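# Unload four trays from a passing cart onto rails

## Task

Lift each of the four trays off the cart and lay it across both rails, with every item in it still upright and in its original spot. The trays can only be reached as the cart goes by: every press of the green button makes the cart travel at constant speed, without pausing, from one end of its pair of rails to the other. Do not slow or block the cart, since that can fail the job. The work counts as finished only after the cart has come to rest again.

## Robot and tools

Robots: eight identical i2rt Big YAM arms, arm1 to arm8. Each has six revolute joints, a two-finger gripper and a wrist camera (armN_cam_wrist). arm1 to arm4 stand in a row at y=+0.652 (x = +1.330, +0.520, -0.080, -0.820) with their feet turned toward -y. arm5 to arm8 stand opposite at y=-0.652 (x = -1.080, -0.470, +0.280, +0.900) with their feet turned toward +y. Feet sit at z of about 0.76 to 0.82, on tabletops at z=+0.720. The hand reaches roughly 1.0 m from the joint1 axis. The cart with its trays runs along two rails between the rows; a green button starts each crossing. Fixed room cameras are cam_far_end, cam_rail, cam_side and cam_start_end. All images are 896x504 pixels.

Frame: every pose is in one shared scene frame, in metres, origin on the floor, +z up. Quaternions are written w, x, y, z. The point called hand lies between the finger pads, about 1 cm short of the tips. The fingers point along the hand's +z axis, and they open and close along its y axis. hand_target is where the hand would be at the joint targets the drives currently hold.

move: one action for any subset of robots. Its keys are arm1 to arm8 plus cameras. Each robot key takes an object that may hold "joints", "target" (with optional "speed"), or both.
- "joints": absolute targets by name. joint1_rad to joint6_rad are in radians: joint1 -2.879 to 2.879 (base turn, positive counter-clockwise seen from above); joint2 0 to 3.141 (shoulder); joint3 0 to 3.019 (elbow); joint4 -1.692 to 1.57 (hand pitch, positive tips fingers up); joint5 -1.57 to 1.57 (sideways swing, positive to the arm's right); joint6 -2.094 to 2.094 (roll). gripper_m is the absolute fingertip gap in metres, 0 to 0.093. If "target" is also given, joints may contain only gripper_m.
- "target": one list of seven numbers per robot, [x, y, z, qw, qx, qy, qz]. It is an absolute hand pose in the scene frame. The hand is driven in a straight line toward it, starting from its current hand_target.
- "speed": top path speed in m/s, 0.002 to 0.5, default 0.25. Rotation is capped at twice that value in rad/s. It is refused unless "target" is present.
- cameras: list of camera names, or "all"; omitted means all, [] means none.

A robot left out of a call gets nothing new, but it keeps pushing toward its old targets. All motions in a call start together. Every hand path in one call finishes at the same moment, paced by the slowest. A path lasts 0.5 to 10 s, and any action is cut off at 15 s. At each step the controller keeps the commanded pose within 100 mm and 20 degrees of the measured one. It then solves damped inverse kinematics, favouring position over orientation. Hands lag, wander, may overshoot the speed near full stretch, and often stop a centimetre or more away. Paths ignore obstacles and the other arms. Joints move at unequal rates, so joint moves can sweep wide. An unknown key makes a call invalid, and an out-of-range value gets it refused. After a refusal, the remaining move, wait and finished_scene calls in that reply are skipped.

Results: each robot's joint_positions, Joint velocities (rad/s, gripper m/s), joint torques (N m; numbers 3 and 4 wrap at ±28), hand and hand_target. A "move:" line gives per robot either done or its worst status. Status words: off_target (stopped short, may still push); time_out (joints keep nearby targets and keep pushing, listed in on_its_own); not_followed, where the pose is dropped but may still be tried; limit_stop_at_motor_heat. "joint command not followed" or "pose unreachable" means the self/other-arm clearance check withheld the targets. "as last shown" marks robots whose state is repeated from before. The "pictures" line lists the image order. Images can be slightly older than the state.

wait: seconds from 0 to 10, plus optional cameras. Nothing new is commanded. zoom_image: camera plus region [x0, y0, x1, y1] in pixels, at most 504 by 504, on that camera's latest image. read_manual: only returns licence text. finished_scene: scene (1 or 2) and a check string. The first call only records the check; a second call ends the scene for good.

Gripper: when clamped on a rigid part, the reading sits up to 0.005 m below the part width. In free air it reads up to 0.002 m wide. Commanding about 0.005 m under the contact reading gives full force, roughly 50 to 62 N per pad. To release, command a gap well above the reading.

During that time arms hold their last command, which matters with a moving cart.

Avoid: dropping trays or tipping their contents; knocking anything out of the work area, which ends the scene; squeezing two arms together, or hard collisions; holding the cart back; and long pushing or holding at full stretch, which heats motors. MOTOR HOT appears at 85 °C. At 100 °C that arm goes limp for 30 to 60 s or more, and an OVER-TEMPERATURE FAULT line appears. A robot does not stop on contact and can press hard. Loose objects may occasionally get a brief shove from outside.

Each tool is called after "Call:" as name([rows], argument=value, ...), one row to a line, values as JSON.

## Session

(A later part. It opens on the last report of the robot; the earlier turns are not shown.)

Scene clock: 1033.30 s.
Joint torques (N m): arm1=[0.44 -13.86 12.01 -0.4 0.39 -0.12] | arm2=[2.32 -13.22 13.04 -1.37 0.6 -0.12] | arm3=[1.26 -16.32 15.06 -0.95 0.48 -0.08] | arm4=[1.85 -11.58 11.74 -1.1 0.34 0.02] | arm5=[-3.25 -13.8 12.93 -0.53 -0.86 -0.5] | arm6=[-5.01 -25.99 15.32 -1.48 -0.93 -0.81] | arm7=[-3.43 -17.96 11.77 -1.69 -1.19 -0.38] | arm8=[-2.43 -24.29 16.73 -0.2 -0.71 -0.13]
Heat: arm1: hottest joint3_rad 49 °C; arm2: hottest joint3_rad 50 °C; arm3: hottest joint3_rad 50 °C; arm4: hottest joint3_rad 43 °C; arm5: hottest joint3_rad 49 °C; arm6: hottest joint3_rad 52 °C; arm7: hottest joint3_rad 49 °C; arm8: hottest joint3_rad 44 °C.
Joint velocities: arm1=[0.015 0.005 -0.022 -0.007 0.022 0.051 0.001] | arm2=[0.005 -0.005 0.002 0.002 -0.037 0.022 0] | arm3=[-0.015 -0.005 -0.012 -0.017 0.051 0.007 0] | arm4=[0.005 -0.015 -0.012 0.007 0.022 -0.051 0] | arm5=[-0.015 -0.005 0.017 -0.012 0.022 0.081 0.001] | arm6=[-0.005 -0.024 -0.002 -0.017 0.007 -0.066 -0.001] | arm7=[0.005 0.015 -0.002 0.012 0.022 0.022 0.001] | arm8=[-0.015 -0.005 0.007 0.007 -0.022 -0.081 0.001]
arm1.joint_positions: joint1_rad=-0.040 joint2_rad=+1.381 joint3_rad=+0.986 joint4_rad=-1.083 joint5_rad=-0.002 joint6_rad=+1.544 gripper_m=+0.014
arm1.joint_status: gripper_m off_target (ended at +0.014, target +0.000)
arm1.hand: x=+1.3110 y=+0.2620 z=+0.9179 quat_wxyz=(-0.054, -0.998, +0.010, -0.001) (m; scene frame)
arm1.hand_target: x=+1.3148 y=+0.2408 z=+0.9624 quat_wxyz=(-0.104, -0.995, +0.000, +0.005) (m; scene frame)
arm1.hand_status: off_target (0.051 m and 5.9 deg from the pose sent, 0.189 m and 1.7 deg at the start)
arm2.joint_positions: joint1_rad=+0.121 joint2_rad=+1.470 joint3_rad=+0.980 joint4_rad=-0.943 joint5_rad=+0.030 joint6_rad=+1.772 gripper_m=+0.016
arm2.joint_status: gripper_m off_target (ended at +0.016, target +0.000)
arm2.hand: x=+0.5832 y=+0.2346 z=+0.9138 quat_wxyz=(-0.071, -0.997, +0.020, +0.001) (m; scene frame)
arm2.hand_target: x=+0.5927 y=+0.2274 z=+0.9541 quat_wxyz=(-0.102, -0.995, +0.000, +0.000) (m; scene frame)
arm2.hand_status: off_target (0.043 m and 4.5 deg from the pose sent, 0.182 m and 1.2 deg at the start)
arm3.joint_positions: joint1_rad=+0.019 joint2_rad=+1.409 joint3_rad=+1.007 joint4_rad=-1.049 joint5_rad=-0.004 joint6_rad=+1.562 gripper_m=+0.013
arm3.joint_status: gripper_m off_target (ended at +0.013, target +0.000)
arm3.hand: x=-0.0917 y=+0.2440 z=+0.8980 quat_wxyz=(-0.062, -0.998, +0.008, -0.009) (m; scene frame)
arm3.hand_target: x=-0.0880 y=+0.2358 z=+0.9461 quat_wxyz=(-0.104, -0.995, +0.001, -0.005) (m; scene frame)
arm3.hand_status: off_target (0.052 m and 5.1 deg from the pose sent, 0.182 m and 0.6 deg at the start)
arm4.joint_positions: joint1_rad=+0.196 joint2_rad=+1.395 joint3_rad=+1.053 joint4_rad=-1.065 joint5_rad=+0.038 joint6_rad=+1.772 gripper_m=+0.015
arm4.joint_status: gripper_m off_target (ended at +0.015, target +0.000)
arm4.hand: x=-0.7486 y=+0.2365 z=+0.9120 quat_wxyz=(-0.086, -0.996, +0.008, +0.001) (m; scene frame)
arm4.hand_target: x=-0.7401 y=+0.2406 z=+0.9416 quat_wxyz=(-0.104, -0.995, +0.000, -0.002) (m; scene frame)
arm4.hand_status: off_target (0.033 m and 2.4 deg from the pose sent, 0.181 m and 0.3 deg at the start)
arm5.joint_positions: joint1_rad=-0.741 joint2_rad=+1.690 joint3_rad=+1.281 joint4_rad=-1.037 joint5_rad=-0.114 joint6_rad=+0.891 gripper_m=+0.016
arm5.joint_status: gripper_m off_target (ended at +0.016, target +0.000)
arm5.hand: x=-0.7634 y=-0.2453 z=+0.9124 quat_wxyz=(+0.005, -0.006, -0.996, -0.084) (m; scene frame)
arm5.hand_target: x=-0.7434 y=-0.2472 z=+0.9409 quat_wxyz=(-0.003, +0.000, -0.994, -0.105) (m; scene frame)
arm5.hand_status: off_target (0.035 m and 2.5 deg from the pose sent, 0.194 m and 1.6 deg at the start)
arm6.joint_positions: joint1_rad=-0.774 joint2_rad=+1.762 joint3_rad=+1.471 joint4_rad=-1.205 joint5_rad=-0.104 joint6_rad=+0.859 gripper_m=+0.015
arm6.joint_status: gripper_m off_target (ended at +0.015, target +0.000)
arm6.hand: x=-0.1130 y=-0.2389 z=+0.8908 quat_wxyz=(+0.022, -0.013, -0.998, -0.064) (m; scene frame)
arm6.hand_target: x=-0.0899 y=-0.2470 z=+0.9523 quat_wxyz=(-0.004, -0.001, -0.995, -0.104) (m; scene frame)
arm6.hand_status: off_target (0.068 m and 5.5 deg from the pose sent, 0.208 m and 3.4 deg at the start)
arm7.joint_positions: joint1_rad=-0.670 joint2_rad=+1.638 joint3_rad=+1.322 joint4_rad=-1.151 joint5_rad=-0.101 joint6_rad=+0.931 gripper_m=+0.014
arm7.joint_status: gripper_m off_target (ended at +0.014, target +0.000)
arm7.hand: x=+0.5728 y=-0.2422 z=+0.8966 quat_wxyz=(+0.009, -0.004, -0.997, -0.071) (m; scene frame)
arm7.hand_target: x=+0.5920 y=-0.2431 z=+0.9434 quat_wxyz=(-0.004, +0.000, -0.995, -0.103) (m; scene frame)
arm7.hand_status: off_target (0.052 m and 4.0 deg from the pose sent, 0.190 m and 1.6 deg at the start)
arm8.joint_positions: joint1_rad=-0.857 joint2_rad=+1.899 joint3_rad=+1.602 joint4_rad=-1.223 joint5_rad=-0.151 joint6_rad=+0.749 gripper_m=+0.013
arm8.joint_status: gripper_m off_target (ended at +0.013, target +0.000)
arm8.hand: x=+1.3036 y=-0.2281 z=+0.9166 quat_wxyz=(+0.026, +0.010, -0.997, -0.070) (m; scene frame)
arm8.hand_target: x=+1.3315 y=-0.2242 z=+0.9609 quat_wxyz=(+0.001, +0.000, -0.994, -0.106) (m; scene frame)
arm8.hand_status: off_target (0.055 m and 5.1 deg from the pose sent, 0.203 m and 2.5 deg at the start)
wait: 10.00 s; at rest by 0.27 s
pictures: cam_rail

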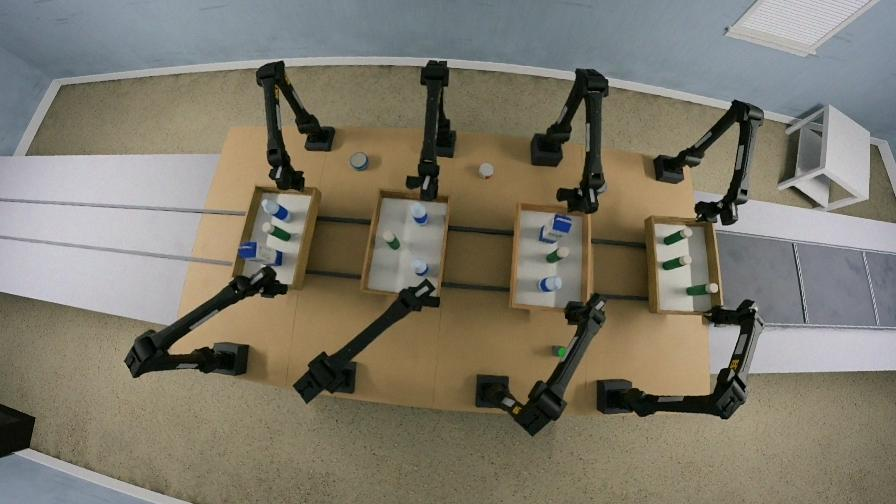

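Call:
move(arm1={"target":[1.3148,0.2408,0.793,0.1045,0.9945,0,0],"speed":0.055}, arm8={"target":[1.3315,-0.2242,0.793,0,0,0.9945,0.1045],"speed":0.055}, arm2={"target":[0.5927,0.2274,0.785,0.1045,0.9945,0,0],"speed":0.055}, arm7={"target":[0.592,-0.2431,0.774,0,0,0.9945,0.1045],"speed":0.055}, arm3={"target":[-0.088,0.2358,0.779,0.1045,0.9945,0,0],"speed":0.055}, arm6={"target":[-0.0899,-0.247,0.783,0,0,0.9945,0.1045],"speed":0.055}, arm4={"target":[-0.7401,0.2406,0.774,0.1045,0.9945,0,0],"speed":0.055}, arm5={"target":[-0.7434,-0.2472,0.771,0,0,0.9945,0.1045],"speed":0.055}, cameras=["cam_side","cam_rail"])

Call:
zoom_image(camera="cam_side", region=[110, 180, 410, 310])

Call:
zoom_image(camera="cam_side", region=[440, 180, 740, 310])

Scene clock: 1045.13 s.
Joint torques (N m): arm1=[-1.2 -8.7 5.68 2.86 -0.12 0.1] | arm2=[1.55 -7.77 6.15 2.91 0.08 -0.13] | arm3=[1.03 -10.34 6.31 3.15 0.6 -0.18] | arm4=[0.91 -6.59 5.98 2.99 0.39 0.03] | arm5=[-2.26 -11.81 5.78 2.84 -0.68 -0.39] | arm6=[-4.95 -20.37 6.89 2.96 -0.69 -0.87] | arm7=[-2.61 -14.27 4.3 3.93 -0.73 -0.29] | arm8=[-0.97 -21.89 8.68 3.12 -0.49 -0.09]
Heat: arm1: hottest joint3_rad 49 °C; arm2: hottest joint3_rad 50 °C; arm3: hottest joint3_rad 50 °C; arm4: hottest joint3_rad 43 °C; arm5: hottest joint3_rad 49 °C; arm6: hottest joint3_rad 51 °C; arm7: hottest joint3_rad 49 °C; arm8: hottest joint3_rad 45 °C.
move: arm1 off_target; arm2 off_target; arm3 off_target; arm4 off_target; arm5 off_target; arm6 off_target; arm7 off_target; arm8 off_target
Joint velocities: arm1=[-0.015 -0.005 0.002 0.022 0.095 -0.007 0] | arm2=[-0.005 -0.015 -0.002 -0.012 -0.022 -0.051 -0.001] | arm3=[-0.005 0.005 0.012 0.012 -0.095 -0.051 0] | arm4=[0.005 -0.015 -0.002 -0.012 -0.037 -0.007 -0.001] | arm5=[0.005 -0.005 -0.017 -0.002 -0.022 -0.007 0.001] | arm6=[-0.005 -0.005 0.002 0.002 -0.037 0.007 0.001] | arm7=[-0.015 0.005 0.002 0.002 0.007 -0.051 0] | arm8=[0.005 0.005 0.017 0.002 0.022 0.066 -0.001]
arm1.joint_positions: joint1_rad=-0.036 joint2_rad=+1.545 joint3_rad=+0.792 joint4_rad=-0.668 joint5_rad=-0.001 joint6_rad=+1.522 gripper_m=+0.014
arm1.joint_status: not commanded
arm1.hand: x=+1.3130 y=+0.2572 z=+0.8011 quat_wxyz=(-0.082, -0.997, -0.003, +0.001) (m; scene frame)
arm1.hand_target: x=+1.3148 y=+0.2441 z=+0.7939 quat_wxyz=(-0.104, -0.995, +0.000, +0.000) (m; scene frame)
arm1.hand_status: off_target (0.018 m and 2.6 deg from the pose sent, 0.127 m and 5.9 deg at the start)
arm2.joint_positions: joint1_rad=+0.129 joint2_rad=+1.685 joint3_rad=+0.834 joint4_rad=-0.552 joint5_rad=+0.044 joint6_rad=+1.769 gripper_m=+0.016
arm2.joint_status: not commanded
arm2.hand: x=+0.5852 y=+0.2317 z=+0.7924 quat_wxyz=(-0.087, -0.996, +0.015, +0.004) (m; scene frame)
arm2.hand_target: x=+0.5927 y=+0.2268 z=+0.7840 quat_wxyz=(-0.103, -0.995, +0.000, +0.000) (m; scene frame)
arm2.hand_status: off_target (0.011 m and 2.7 deg from the pose sent, 0.129 m and 4.5 deg at the start)
arm3.joint_positions: joint1_rad=+0.019 joint2_rad=+1.560 joint3_rad=+0.835 joint4_rad=-0.680 joint5_rad=+0.004 joint6_rad=+1.565 gripper_m=+0.013
arm3.joint_status: not commanded
arm3.hand: x=-0.0909 y=+0.2399 z=+0.7908 quat_wxyz=(-0.085, -0.996, +0.010, -0.005) (m; scene frame)
arm3.hand_target: x=-0.0880 y=+0.2348 z=+0.7800 quat_wxyz=(-0.103, -0.995, +0.000, +0.000) (m; scene frame)
arm3.hand_status: off_target (0.013 m and 2.6 deg from the pose sent, 0.119 m and 5.1 deg at the start)
arm4.joint_positions: joint1_rad=+0.207 joint2_rad=+1.546 joint3_rad=+0.843 joint4_rad=-0.674 joint5_rad=+0.041 joint6_rad=+1.772 gripper_m=+0.016
arm4.joint_status: not commanded
arm4.hand: x=-0.7449 y=+0.2395 z=+0.7905 quat_wxyz=(-0.102, -0.995, +0.004, -0.001) (m; scene frame)
arm4.hand_target: x=-0.7405 y=+0.2422 z=+0.7755 quat_wxyz=(-0.104, -0.995, +0.000, +0.000) (m; scene frame)
arm4.hand_status: off_target (0.017 m and 0.6 deg from the pose sent, 0.138 m and 2.4 deg at the start)
arm5.joint_positions: joint1_rad=-0.749 joint2_rad=+1.881 joint3_rad=+1.174 joint4_rad=-0.716 joint5_rad=-0.123 joint6_rad=+0.879 gripper_m=+0.016
arm5.joint_status: not commanded
arm5.hand: x=-0.7527 y=-0.2369 z=+0.7889 quat_wxyz=(+0.000, -0.003, -0.995, -0.096) (m; scene frame)
arm5.hand_target: x=-0.7439 y=-0.2473 z=+0.7724 quat_wxyz=(+0.000, +0.000, -0.995, -0.104) (m; scene frame)
arm5.hand_status: off_target (0.023 m and 1.1 deg from the pose sent, 0.143 m and 2.5 deg at the start)
arm6.joint_positions: joint1_rad=-0.779 joint2_rad=+1.859 joint3_rad=+1.314 joint4_rad=-0.908 joint5_rad=-0.114 joint6_rad=+0.860 gripper_m=+0.016
arm6.joint_status: not commanded
arm6.hand: x=-0.1103 y=-0.2351 z=+0.7884 quat_wxyz=(+0.011, -0.015, -0.996, -0.083) (m; scene frame)
arm6.hand_target: x=-0.0901 y=-0.2465 z=+0.7838 quat_wxyz=(+0.000, -0.001, -0.995, -0.103) (m; scene frame)
arm6.hand_status: off_target (0.024 m and 3.3 deg from the pose sent, 0.111 m and 5.5 deg at the start)
arm7.joint_positions: joint1_rad=-0.681 joint2_rad=+1.764 joint3_rad=+1.171 joint4_rad=-0.851 joint5_rad=-0.117 joint6_rad=+0.922 gripper_m=+0.016
arm7.joint_status: not commanded
arm7.hand: x=+0.5784 y=-0.2395 z=+0.7879 quat_wxyz=(+0.007, -0.004, -0.996, -0.085) (m; scene frame)
arm7.hand_target: x=+0.5914 y=-0.2433 z=+0.7756 quat_wxyz=(+0.000, -0.001, -0.995, -0.103) (m; scene frame)
arm7.hand_status: off_target (0.020 m and 2.5 deg from the pose sent, 0.124 m and 4.0 deg at the start)
arm8.joint_positions: joint1_rad=-0.874 joint2_rad=+2.020 joint3_rad=+1.454 joint4_rad=-0.924 joint5_rad=-0.153 joint6_rad=+0.748 gripper_m=+0.013
arm8.joint_status: not commanded
arm8.hand: x=+1.3152 y=-0.2325 z=+0.7996 quat_wxyz=(+0.015, +0.003, -0.997, -0.081) (m; scene frame)
arm8.hand_target: x=+1.3287 y=-0.2265 z=+0.7935 quat_wxyz=(+0.001, +0.000, -0.995, -0.104) (m; scene frame)
arm8.hand_status: off_target (0.019 m and 3.2 deg from the pose sent, 0.127 m and 5.1 deg at the start)
pictures: cam_rail, cam_side

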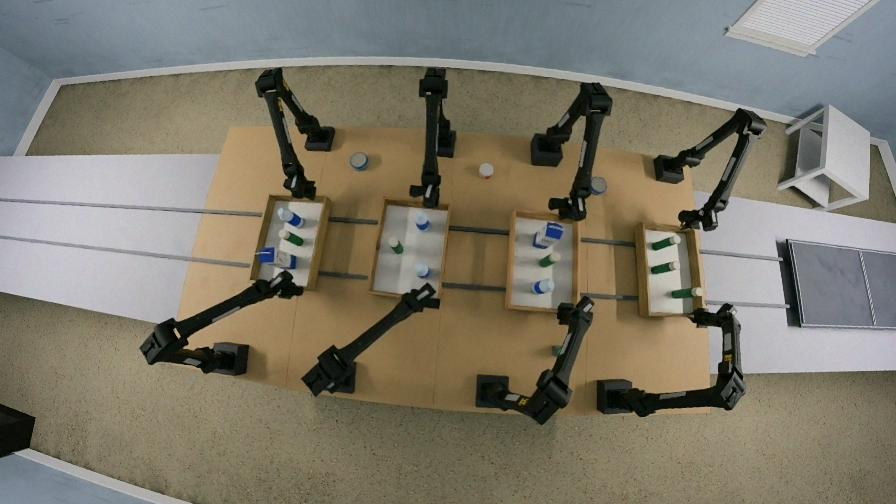

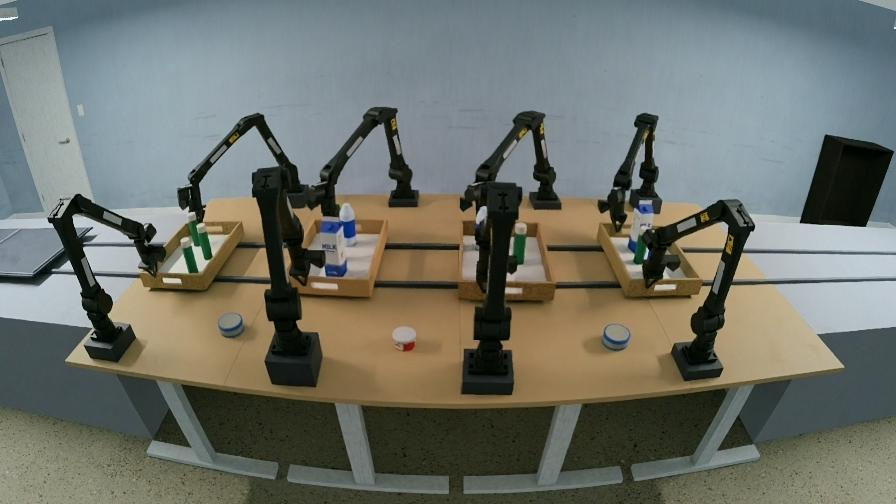

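Scaled by 1.680 from the camera's 896x504 image, which has a finer 1280x720 frame.

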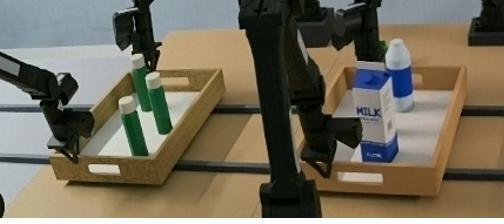

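Scaled by 1.680 from the camera's 896x504 image, which has a finer 1280x720 frame.

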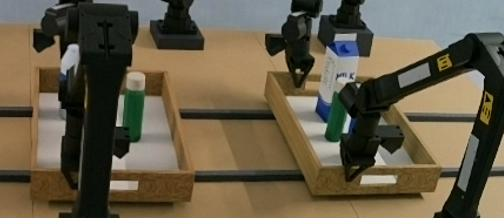

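Call:
wait(seconds=0.1, cameras=["arm1_cam_wrist","arm2_cam_wrist","arm3_cam_wrist","arm4_cam_wrist","arm5_cam_wrist","arm6_cam_wrist","arm7_cam_wrist","arm8_cam_wrist"])

Scene clock: 1055.97 s.
Joint torques (N m): arm1=[-0.85 -9.35 5.67 2.99 -0.07 0.08] | arm2=[1.73 -8 6.34 2.97 0.03 -0.12] | arm3=[0.97 -10.29 6.32 3.17 0.6 -0.18] | arm4=[1.44 -6.48 5.89 3.02 0.37 0] | arm5=[-2.26 -11.63 5.74 2.86 -0.66 -0.41] | arm6=[-4.95 -20.37 6.9 2.92 -0.69 -0.87] | arm7=[-2.61 -14.21 4.33 3.95 -0.73 -0.29] | arm8=[-1.03 -21.77 8.72 3.19 -0.49 -0.1]
Heat: arm1: hottest joint3_rad 49 °C; arm2: hottest joint3_rad 48 °C; arm3: hottest joint3_rad 48 °C; arm4: hottest joint3_rad 41 °C; arm5: hottest joint3_rad 46 °C; arm6: hottest joint3_rad 48 °C; arm7: hottest joint3_rad 48 °C; arm8: hottest joint3_rad 44 °C.
Joint velocities: arm1=[0.005 -0.015 0.012 0.032 -0.022 0.022 0.001] | arm2=[0.005 -0.024 -0.002 -0.007 0.007 0.022 0.001] | arm3=[-0.015 -0.015 -0.017 -0.017 -0.022 -0.037 -0.001] | arm4=[-0.005 -0.005 0.007 -0.007 -0.11 -0.037 0.001] | arm5=[-0.005 0.005 -0.002 0.017 0.007 0.007 0] | arm6=[0.005 0.024 -0.002 0.007 -0.037 0.007 0.001] | arm7=[0.005 0.015 -0.012 -0.012 0.11 0.022 0] | arm8=[-0.024 -0.005 -0.002 0.007 -0.007 0.066 -0.001]
arm1.joint_positions: joint1_rad=-0.036 joint2_rad=+1.544 joint3_rad=+0.792 joint4_rad=-0.668 joint5_rad=-0.001 joint6_rad=+1.522 gripper_m=+0.014
arm1.joint_status: not commanded
arm1.hand: x=+1.3130 y=+0.2571 z=+0.8012 quat_wxyz=(-0.083, -0.997, -0.003, +0.001) (m; scene frame)
arm1.hand_target: x=+1.3148 y=+0.2440 z=+0.7940 quat_wxyz=(-0.104, -0.995, +0.000, +0.000) (m; scene frame)
arm1.hand_status: off_target (0.018 m and 2.5 deg from the pose sent, 0.127 m and 5.9 deg at the start)
arm2.joint_positions: joint1_rad=+0.129 joint2_rad=+1.685 joint3_rad=+0.834 joint4_rad=-0.552 joint5_rad=+0.044 joint6_rad=+1.769 gripper_m=+0.016
arm2.joint_status: not commanded
arm2.hand: x=+0.5852 y=+0.2317 z=+0.7924 quat_wxyz=(-0.087, -0.996, +0.015, +0.004) (m; scene frame)
arm2.hand_target: x=+0.5927 y=+0.2268 z=+0.7840 quat_wxyz=(-0.103, -0.995, +0.000, +0.000) (m; scene frame)
arm2.hand_status: off_target (0.011 m and 2.7 deg from the pose sent, 0.129 m and 4.5 deg at the start)
arm3.joint_positions: joint1_rad=+0.019 joint2_rad=+1.560 joint3_rad=+0.835 joint4_rad=-0.680 joint5_rad=+0.004 joint6_rad=+1.565 gripper_m=+0.013
arm3.joint_status: not commanded
arm3.hand: x=-0.0909 y=+0.2399 z=+0.7908 quat_wxyz=(-0.085, -0.996, +0.010, -0.005) (m; scene frame)
arm3.hand_target: x=-0.0880 y=+0.2348 z=+0.7800 quat_wxyz=(-0.103, -0.995, +0.000, +0.000) (m; scene frame)
arm3.hand_status: off_target (0.013 m and 2.6 deg from the pose sent, 0.119 m and 5.1 deg at the start)
arm4.joint_positions: joint1_rad=+0.207 joint2_rad=+1.546 joint3_rad=+0.843 joint4_rad=-0.674 joint5_rad=+0.041 joint6_rad=+1.772 gripper_m=+0.016
arm4.joint_status: not commanded
arm4.hand: x=-0.7449 y=+0.2395 z=+0.7905 quat_wxyz=(-0.102, -0.995, +0.004, -0.001) (m; scene frame)
arm4.hand_target: x=-0.7405 y=+0.2422 z=+0.7755 quat_wxyz=(-0.104, -0.995, +0.000, +0.000) (m; scene frame)
arm4.hand_status: off_target (0.017 m and 0.6 deg from the pose sent, 0.138 m and 2.4 deg at the start)
arm5.joint_positions: joint1_rad=-0.749 joint2_rad=+1.881 joint3_rad=+1.174 joint4_rad=-0.716 joint5_rad=-0.123 joint6_rad=+0.879 gripper_m=+0.016
arm5.joint_status: not commanded
arm5.hand: x=-0.7527 y=-0.2369 z=+0.7889 quat_wxyz=(+0.000, -0.003, -0.995, -0.096) (m; scene frame)
arm5.hand_target: x=-0.7439 y=-0.2472 z=+0.7724 quat_wxyz=(+0.000, +0.000, -0.995, -0.104) (m; scene frame)
arm5.hand_status: off_target (0.023 m and 1.1 deg from the pose sent, 0.143 m and 2.5 deg at the start)
arm6.joint_positions: joint1_rad=-0.779 joint2_rad=+1.859 joint3_rad=+1.314 joint4_rad=-0.908 joint5_rad=-0.114 joint6_rad=+0.860 gripper_m=+0.016
arm6.joint_status: not commanded
arm6.hand: x=-0.1103 y=-0.2351 z=+0.7883 quat_wxyz=(+0.011, -0.015, -0.996, -0.083) (m; scene frame)
arm6.hand_target: x=-0.0901 y=-0.2466 z=+0.7836 quat_wxyz=(+0.000, -0.001, -0.995, -0.103) (m; scene frame)
arm6.hand_status: off_target (0.024 m and 3.3 deg from the pose sent, 0.111 m and 5.5 deg at the start)
arm7.joint_positions: joint1_rad=-0.681 joint2_rad=+1.764 joint3_rad=+1.171 joint4_rad=-0.851 joint5_rad=-0.117 joint6_rad=+0.922 gripper_m=+0.016
arm7.joint_status: not commanded
arm7.hand: x=+0.5785 y=-0.2394 z=+0.7879 quat_wxyz=(+0.007, -0.004, -0.996, -0.085) (m; scene frame)
arm7.hand_target: x=+0.5914 y=-0.2433 z=+0.7756 quat_wxyz=(+0.000, -0.001, -0.995, -0.103) (m; scene frame)
arm7.hand_status: off_target (0.020 m and 2.4 deg from the pose sent, 0.124 m and 4.0 deg at the start)
arm8.joint_positions: joint1_rad=-0.874 joint2_rad=+2.020 joint3_rad=+1.454 joint4_rad=-0.924 joint5_rad=-0.153 joint6_rad=+0.748 gripper_m=+0.013
arm8.joint_status: not commanded
arm8.hand: x=+1.3152 y=-0.2325 z=+0.7996 quat_wxyz=(+0.015, +0.003, -0.997, -0.081) (m; scene frame)
arm8.hand_target: x=+1.3287 y=-0.2265 z=+0.7935 quat_wxyz=(+0.001, +0.000, -0.995, -0.104) (m; scene frame)
arm8.hand_status: off_target (0.019 m and 3.2 deg from the pose sent, 0.127 m and 5.1 deg at the start)
wait: 0.10 s; at rest from the start
pictures: arm1_cam_wrist, arm2_cam_wrist, arm3_cam_wrist, arm4_cam_wrist, arm5_cam_wrist, arm6_cam_wrist, arm7_cam_wrist, arm8_cam_wrist
camera_calibration:
arm1_cam_wrist: T_world_to_cam=[[-0.00364372, 0.982868, -0.184274, -0.0982131], [0.81364, 0.110044, 0.570859, -1.54907], [0.581357, -0.147852, -0.800102, 0.04048], [0, 0, 0, 1]] pos_world=[1.23649, 0.272981, 0.898589]
arm2_cam_wrist: T_world_to_cam=[[0.0484922, 0.990241, -0.130654, -0.1578], [0.836076, 0.0313241, 0.547719, -0.921446], [0.546467, -0.135797, -0.826398, 0.488628], [0, 0, 0, 1]] pos_world=[0.511032, 0.251478, 0.887878]
arm3_cam_wrist: T_world_to_cam=[[0.026154, 0.987263, -0.156932, -0.110629], [0.752145, 0.0839724, 0.653625, -0.473222], [0.658478, -0.13513, -0.740369, 0.80156], [0, 0, 0, 1]] pos_world=[-0.168984, 0.257273, 0.885399]
arm4_cam_wrist: T_world_to_cam=[[0.00921401, 0.983142, -0.182612, -0.0856689], [0.841216, 0.0911113, 0.532968, 0.193473], [0.540621, -0.158527, -0.826195, 1.21254], [0, 0, 0, 1]] pos_world=[-0.817487, 0.258817, 0.883035]
arm5_cam_wrist: T_world_to_cam=[[-0.00412005, -0.980149, -0.198222, -0.0788148], [-0.806566, -0.11392, 0.580064, -1.08753], [-0.59113, 0.162269, -0.790085, 0.340722], [0, 0, 0, 1]] pos_world=[-0.676076, -0.25643, 0.884412]
arm6_cam_wrist: T_world_to_cam=[[-0.0324461, -0.982314, -0.184406, -0.0860293], [-0.798788, -0.0854102, 0.595519, -0.571815], [-0.600737, 0.166624, -0.78189, 0.71368], [0, 0, 0, 1]] pos_world=[-0.0308164, -0.252262, 0.882681]
arm7_cam_wrist: T_world_to_cam=[[0.00418269, -0.988048, -0.154087, -0.11859], [-0.797948, -0.0961697, 0.595005, -0.025649], [-0.602712, 0.120465, -0.788813, 1.12463], [0, 0, 0, 1]] pos_world=[0.657857, -0.255117, 0.88411]
arm8_cam_wrist: T_world_to_cam=[[-0.00378848, -0.986349, -0.164624, -0.0929512], [-0.795953, -0.0966813, 0.597588, 0.551388], [-0.605346, 0.133297, -0.784722, 1.57873], [0, 0, 0, 1]] pos_world=[1.39421, -0.248813, 0.894061]

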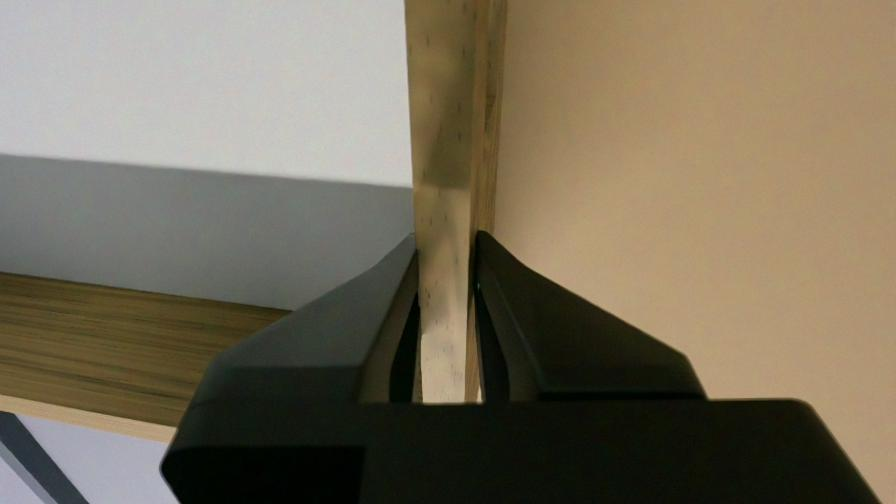

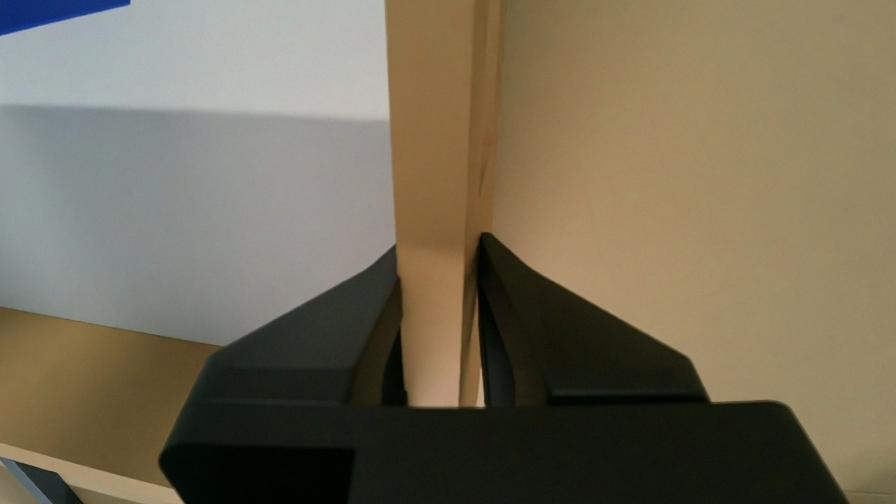

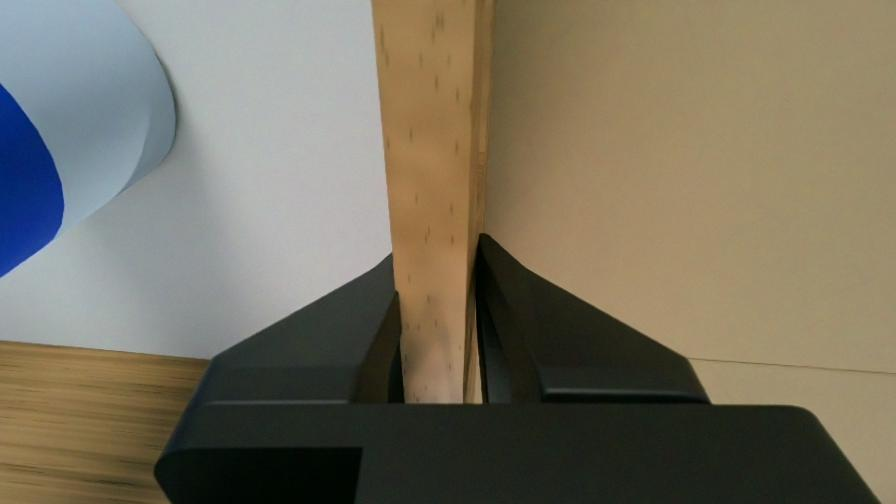

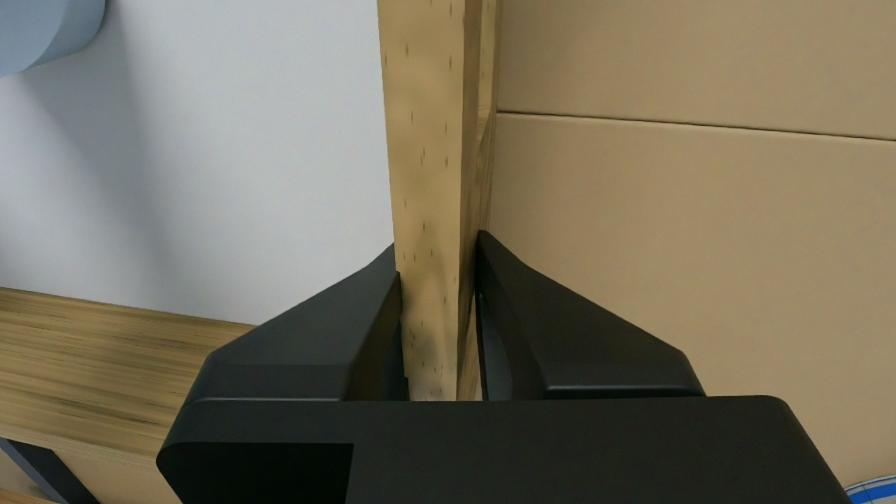

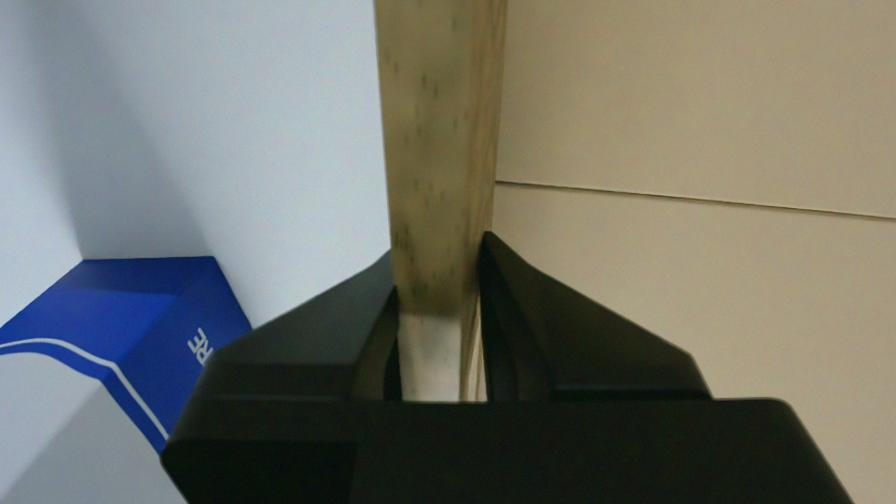

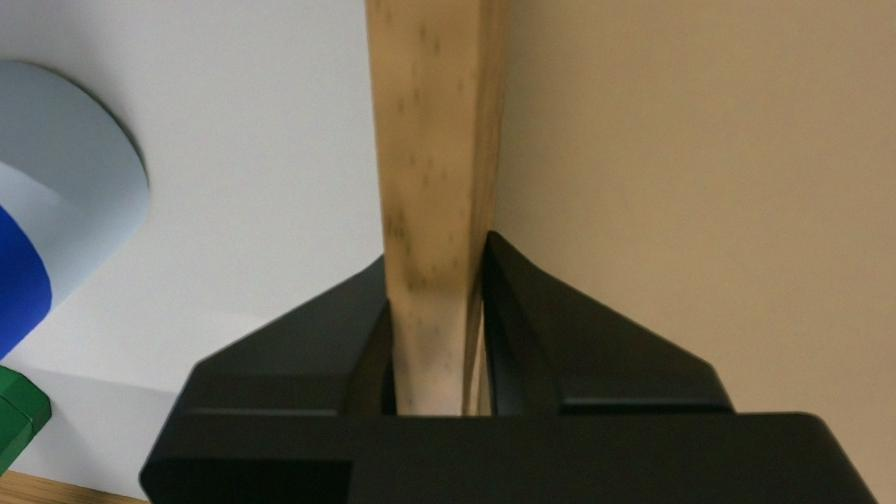

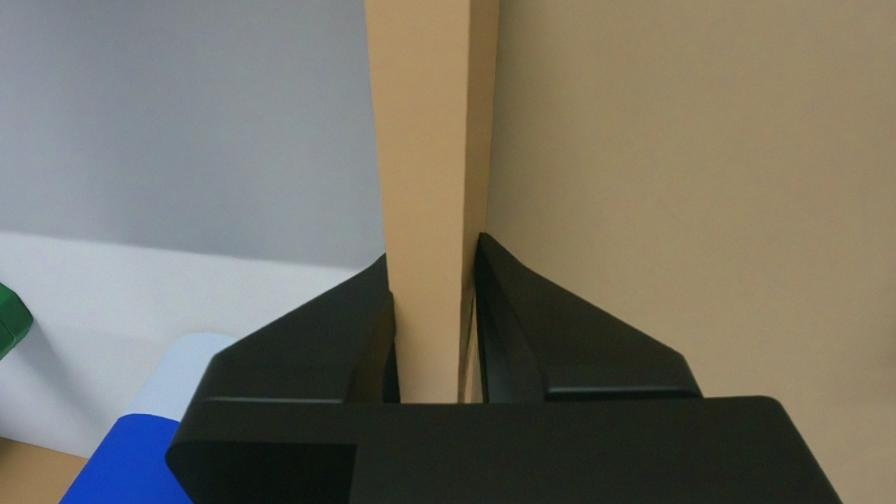

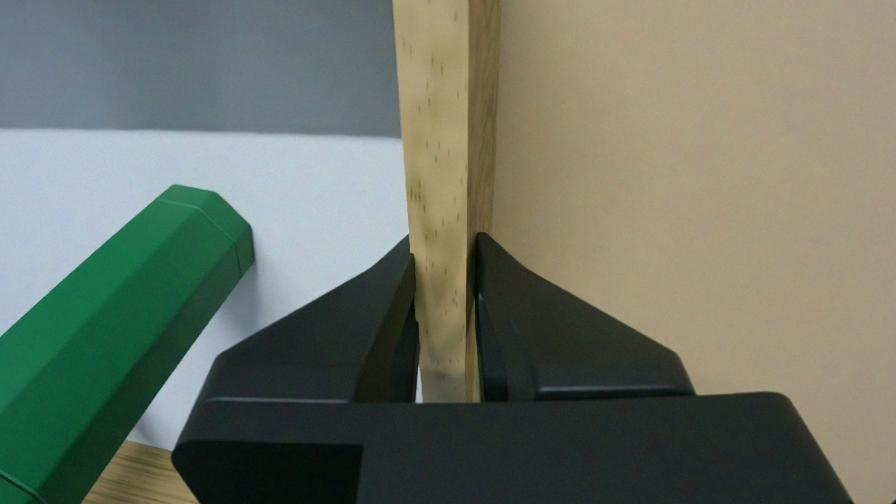

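Call:
move(arm1={"target":[1.3148,0.2440,0.884,0.1045,0.9945,0,0],"speed":0.12,"joints":{"gripper_m":0.045}}, arm8={"target":[1.3287,-0.2265,0.8835,0,0,0.9945,0.1045],"speed":0.12,"joints":{"gripper_m":0.045}}, arm2={"target":[0.5927,0.2268,0.874,0.1045,0.9945,0,0],"speed":0.12,"joints":{"gripper_m":0.045}}, arm7={"target":[0.5914,-0.2433,0.866,0,0,0.9945,0.1045],"speed":0.12,"joints":{"gripper_m":0.045}}, arm3={"target":[-0.088,0.2348,0.870,0.1045,0.9945,0,0],"speed":0.12,"joints":{"gripper_m":0.045}}, arm6={"target":[-0.0901,-0.2466,0.8735,0,0,0.9945,0.1045],"speed":0.12,"joints":{"gripper_m":0.045}}, arm4={"target":[-0.7405,0.2422,0.8655,0.1045,0.9945,0,0],"speed":0.12,"joints":{"gripper_m":0.045}}, arm5={"target":[-0.7439,-0.2473,0.8625,0,0,0.9945,0.1045],"speed":0.12,"joints":{"gripper_m":0.045}}, cameras=["cam_side","cam_rail","cam_far_end","cam_start_end"])

Call:
zoom_image(camera="cam_side", region=[110, 180, 410, 310])

Call:
zoom_image(camera="cam_side", region=[440, 180, 740, 310])

Scene clock: 1074.10 s.
Joint torques (N m): arm1=[-0.44 -10.23 10.11 0.01 -0.05 0.04] | arm2=[1.03 -9.17 12.18 -0.08 0.08 -0.09] | arm3=[0.79 -10.93 13.59 0.1 0.21 -0.13] | arm4=[0.79 -8.06 11.95 0.42 0.23 0.02] | arm5=[0.09 -12.28 12.26 0.43 -0.09 -0.11] | arm6=[-1.79 -20.31 13.37 0.25 0.01 -0.15] | arm7=[-0.5 -15.68 10.04 0.08 -0.03 -0.05] | arm8=[-0.73 -23.36 13.45 0.27 -0.04 -0.1]
Heat: arm1: hottest joint3_rad 47 °C; arm2: hottest joint3_rad 46 °C; arm3: hottest joint3_rad 46 °C; arm4: hottest joint3_rad 39 °C; arm5: hottest joint3_rad 44 °C; arm6: hottest joint3_rad 45 °C; arm7: hottest joint3_rad 46 °C; arm8: hottest joint3_rad 42 °C.
move: arm1 off_target; arm2 off_target; arm3 off_target; arm4 off_target; arm5 off_target; arm6 off_target; arm7 off_target; arm8 off_target
Joint velocities: arm1=[0.015 -0.005 0.007 0.012 -0.007 -0.007 0.001] | arm2=[0.015 -0.015 -0.012 -0.007 0.051 -0.037 0] | arm3=[-0.005 -0.015 0.002 -0.007 -0.007 -0.007 0] | arm4=[-0.015 -0.015 0.002 0.002 0.022 0.022 0] | arm5=[0.015 0.005 -0.032 -0.002 0.007 -0.007 0] | arm6=[-0.005 0.005 -0.012 0.002 -0.037 -0.037 0] | arm7=[-0.005 -0.005 0.007 0.037 0.007 0.007 0] | arm8=[0.005 -0.005 -0.022 0.022 0.037 0.037 0]
arm1.joint_positions: joint1_rad=-0.036 joint2_rad=+1.419 joint3_rad=+0.855 joint4_rad=-0.864 joint5_rad=-0.003 joint6_rad=+1.525 gripper_m=+0.045
arm1.joint_status: all done
arm1.hand: x=+1.3134 y=+0.2638 z=+0.8620 quat_wxyz=(-0.079, -0.997, -0.001, +0.000) (m; scene frame)
arm1.hand_target: x=+1.3148 y=+0.2435 z=+0.8833 quat_wxyz=(-0.105, -0.995, +0.000, +0.000) (m; scene frame)
arm1.hand_status: off_target (0.030 m and 2.9 deg from the pose sent, 0.084 m and 2.5 deg at the start)
arm2.joint_positions: joint1_rad=+0.137 joint2_rad=+1.520 joint3_rad=+0.856 joint4_rad=-0.742 joint5_rad=+0.043 joint6_rad=+1.761 gripper_m=+0.045
arm2.joint_status: all done
arm2.hand: x=+0.5860 y=+0.2454 z=+0.8576 quat_wxyz=(-0.086, -0.996, +0.007, +0.004) (m; scene frame)
arm2.hand_target: x=+0.5926 y=+0.2280 z=+0.8752 quat_wxyz=(-0.105, -0.994, +0.000, +0.000) (m; scene frame)
arm2.hand_status: off_target (0.026 m and 2.3 deg from the pose sent, 0.082 m and 2.7 deg at the start)
arm3.joint_positions: joint1_rad=+0.026 joint2_rad=+1.415 joint3_rad=+0.877 joint4_rad=-0.860 joint5_rad=+0.013 joint6_rad=+1.565 gripper_m=+0.045
arm3.joint_status: all done
arm3.hand: x=-0.0906 y=+0.2518 z=+0.8538 quat_wxyz=(-0.088, -0.996, +0.007, -0.001) (m; scene frame)
arm3.hand_target: x=-0.0879 y=+0.2365 z=+0.8704 quat_wxyz=(-0.105, -0.995, +0.000, +0.000) (m; scene frame)
arm3.hand_status: off_target (0.024 m and 2.0 deg from the pose sent, 0.079 m and 2.6 deg at the start)
arm4.joint_positions: joint1_rad=+0.211 joint2_rad=+1.423 joint3_rad=+0.897 joint4_rad=-0.882 joint5_rad=+0.045 joint6_rad=+1.772 gripper_m=+0.045
arm4.joint_status: all done
arm4.hand: x=-0.7472 y=+0.2555 z=+0.8484 quat_wxyz=(-0.086, -0.996, +0.001, +0.004) (m; scene frame)
arm4.hand_target: x=-0.7405 y=+0.2423 z=+0.8651 quat_wxyz=(-0.105, -0.995, +0.000, +0.000) (m; scene frame)
arm4.hand_status: off_target (0.023 m and 2.1 deg from the pose sent, 0.075 m and 0.6 deg at the start)
arm5.joint_positions: joint1_rad=-0.778 joint2_rad=+1.756 joint3_rad=+1.168 joint4_rad=-0.871 joint5_rad=-0.139 joint6_rad=+0.854 gripper_m=+0.045
arm5.joint_status: all done
arm5.hand: x=-0.7595 y=-0.2634 z=+0.8443 quat_wxyz=(+0.015, -0.006, -0.996, -0.088) (m; scene frame)
arm5.hand_target: x=-0.7449 y=-0.2483 z=+0.8626 quat_wxyz=(+0.000, +0.000, -0.995, -0.104) (m; scene frame)
arm5.hand_status: off_target (0.029 m and 2.7 deg from the pose sent, 0.075 m and 1.1 deg at the start)
arm6.joint_positions: joint1_rad=-0.815 joint2_rad=+1.756 joint3_rad=+1.345 joint4_rad=-1.053 joint5_rad=-0.137 joint6_rad=+0.797 gripper_m=+0.045
arm6.joint_status: all done
arm6.hand: x=-0.1081 y=-0.2569 z=+0.8501 quat_wxyz=(+0.019, -0.001, -0.996, -0.088) (m; scene frame)
arm6.hand_target: x=-0.0916 y=-0.2480 z=+0.8735 quat_wxyz=(+0.000, +0.000, -0.994, -0.105) (m; scene frame)
arm6.hand_status: off_target (0.031 m and 2.9 deg from the pose sent, 0.088 m and 3.3 deg at the start)
arm7.joint_positions: joint1_rad=-0.707 joint2_rad=+1.669 joint3_rad=+1.198 joint4_rad=-0.992 joint5_rad=-0.134 joint6_rad=+0.898 gripper_m=+0.045
arm7.joint_status: all done
arm7.hand: x=+0.5770 y=-0.2573 z=+0.8399 quat_wxyz=(+0.018, -0.005, -0.996, -0.084) (m; scene frame)
arm7.hand_target: x=+0.5905 y=-0.2442 z=+0.8658 quat_wxyz=(+0.000, +0.000, -0.995, -0.104) (m; scene frame)
arm7.hand_status: off_target (0.033 m and 3.2 deg from the pose sent, 0.079 m and 2.4 deg at the start)
arm8.joint_positions: joint1_rad=-0.875 joint2_rad=+1.933 joint3_rad=+1.501 joint4_rad=-1.047 joint5_rad=-0.166 joint6_rad=+0.749 gripper_m=+0.045
arm8.joint_status: all done
arm8.hand: x=+1.3126 y=-0.2318 z=+0.8635 quat_wxyz=(+0.015, +0.003, -0.996, -0.090) (m; scene frame)
arm8.hand_target: x=+1.3295 y=-0.2257 z=+0.8831 quat_wxyz=(+0.000, +0.000, -0.994, -0.105) (m; scene frame)
arm8.hand_status: off_target (0.026 m and 2.4 deg from the pose sent, 0.085 m and 3.2 deg at the start)
pictures: cam_far_end, cam_rail, cam_side, cam_start_end

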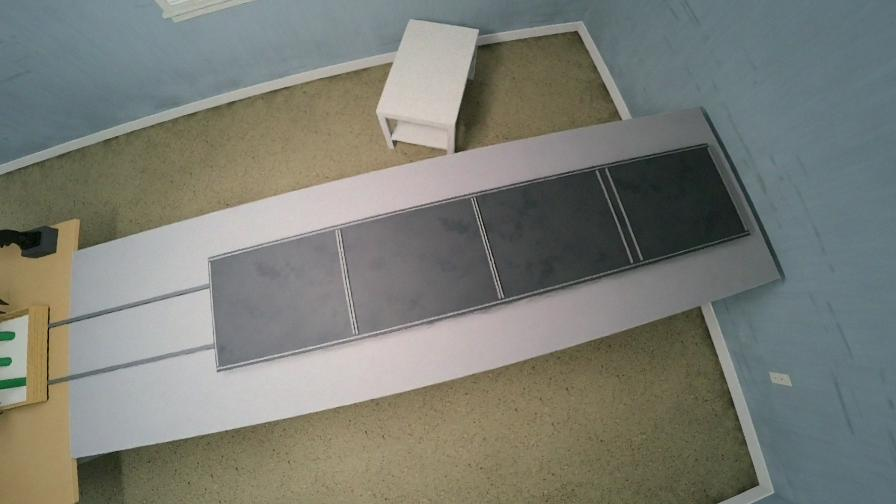

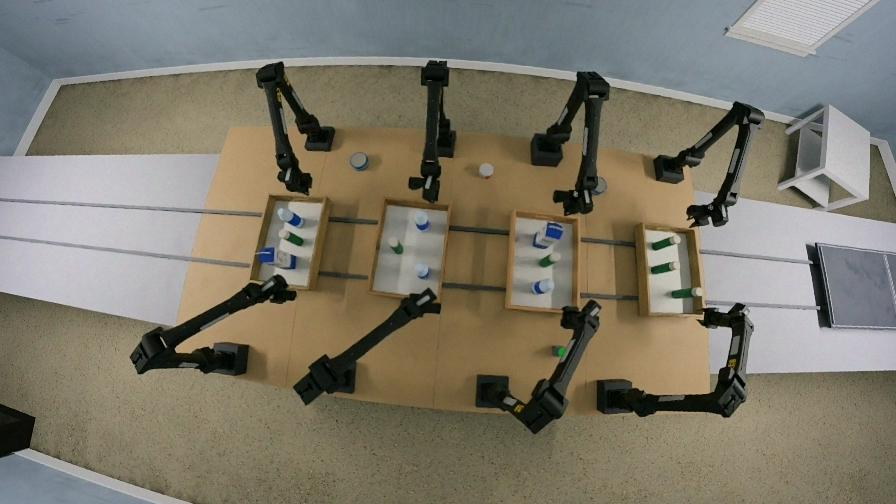

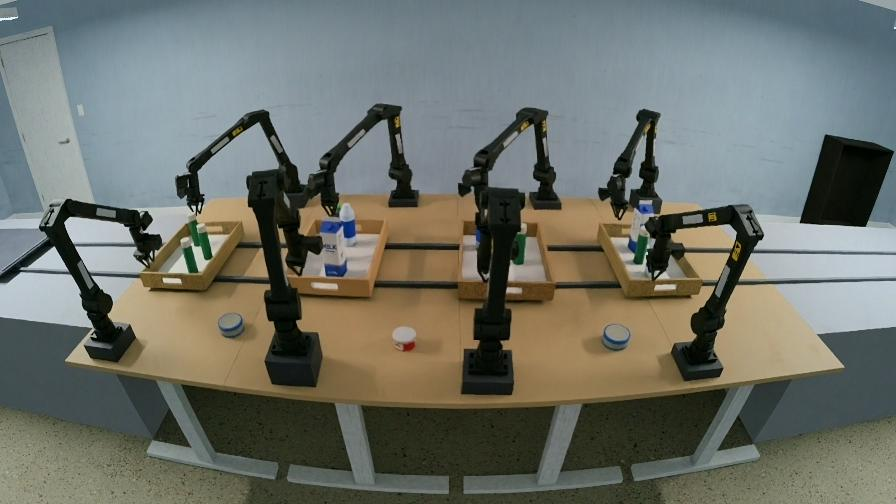

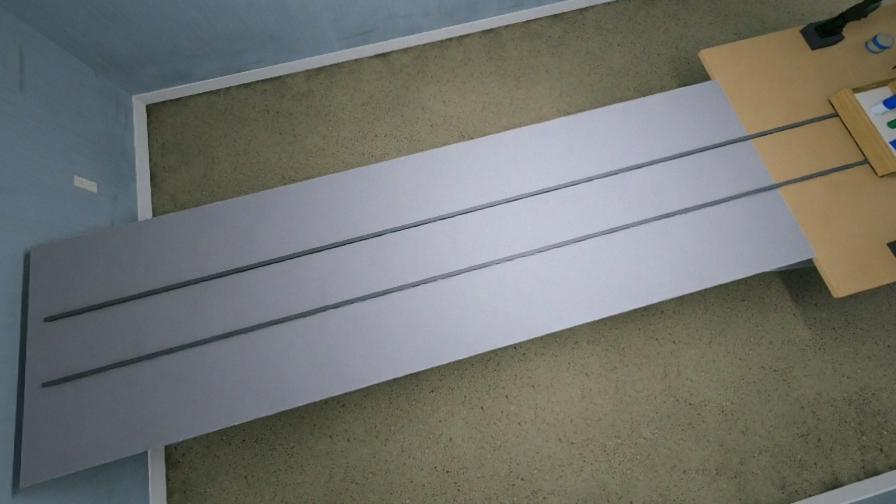

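Scaled by 1.680 from the camera's 896x504 image, which has a finer 1280x720 frame.

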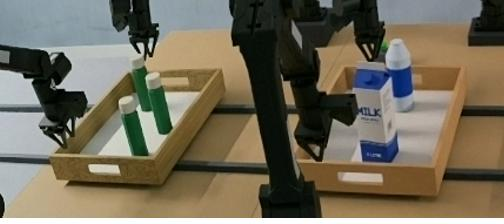

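Scaled by 1.680 from the camera's 896x504 image, which has a finer 1280x720 frame.

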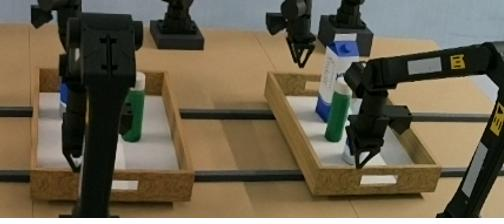

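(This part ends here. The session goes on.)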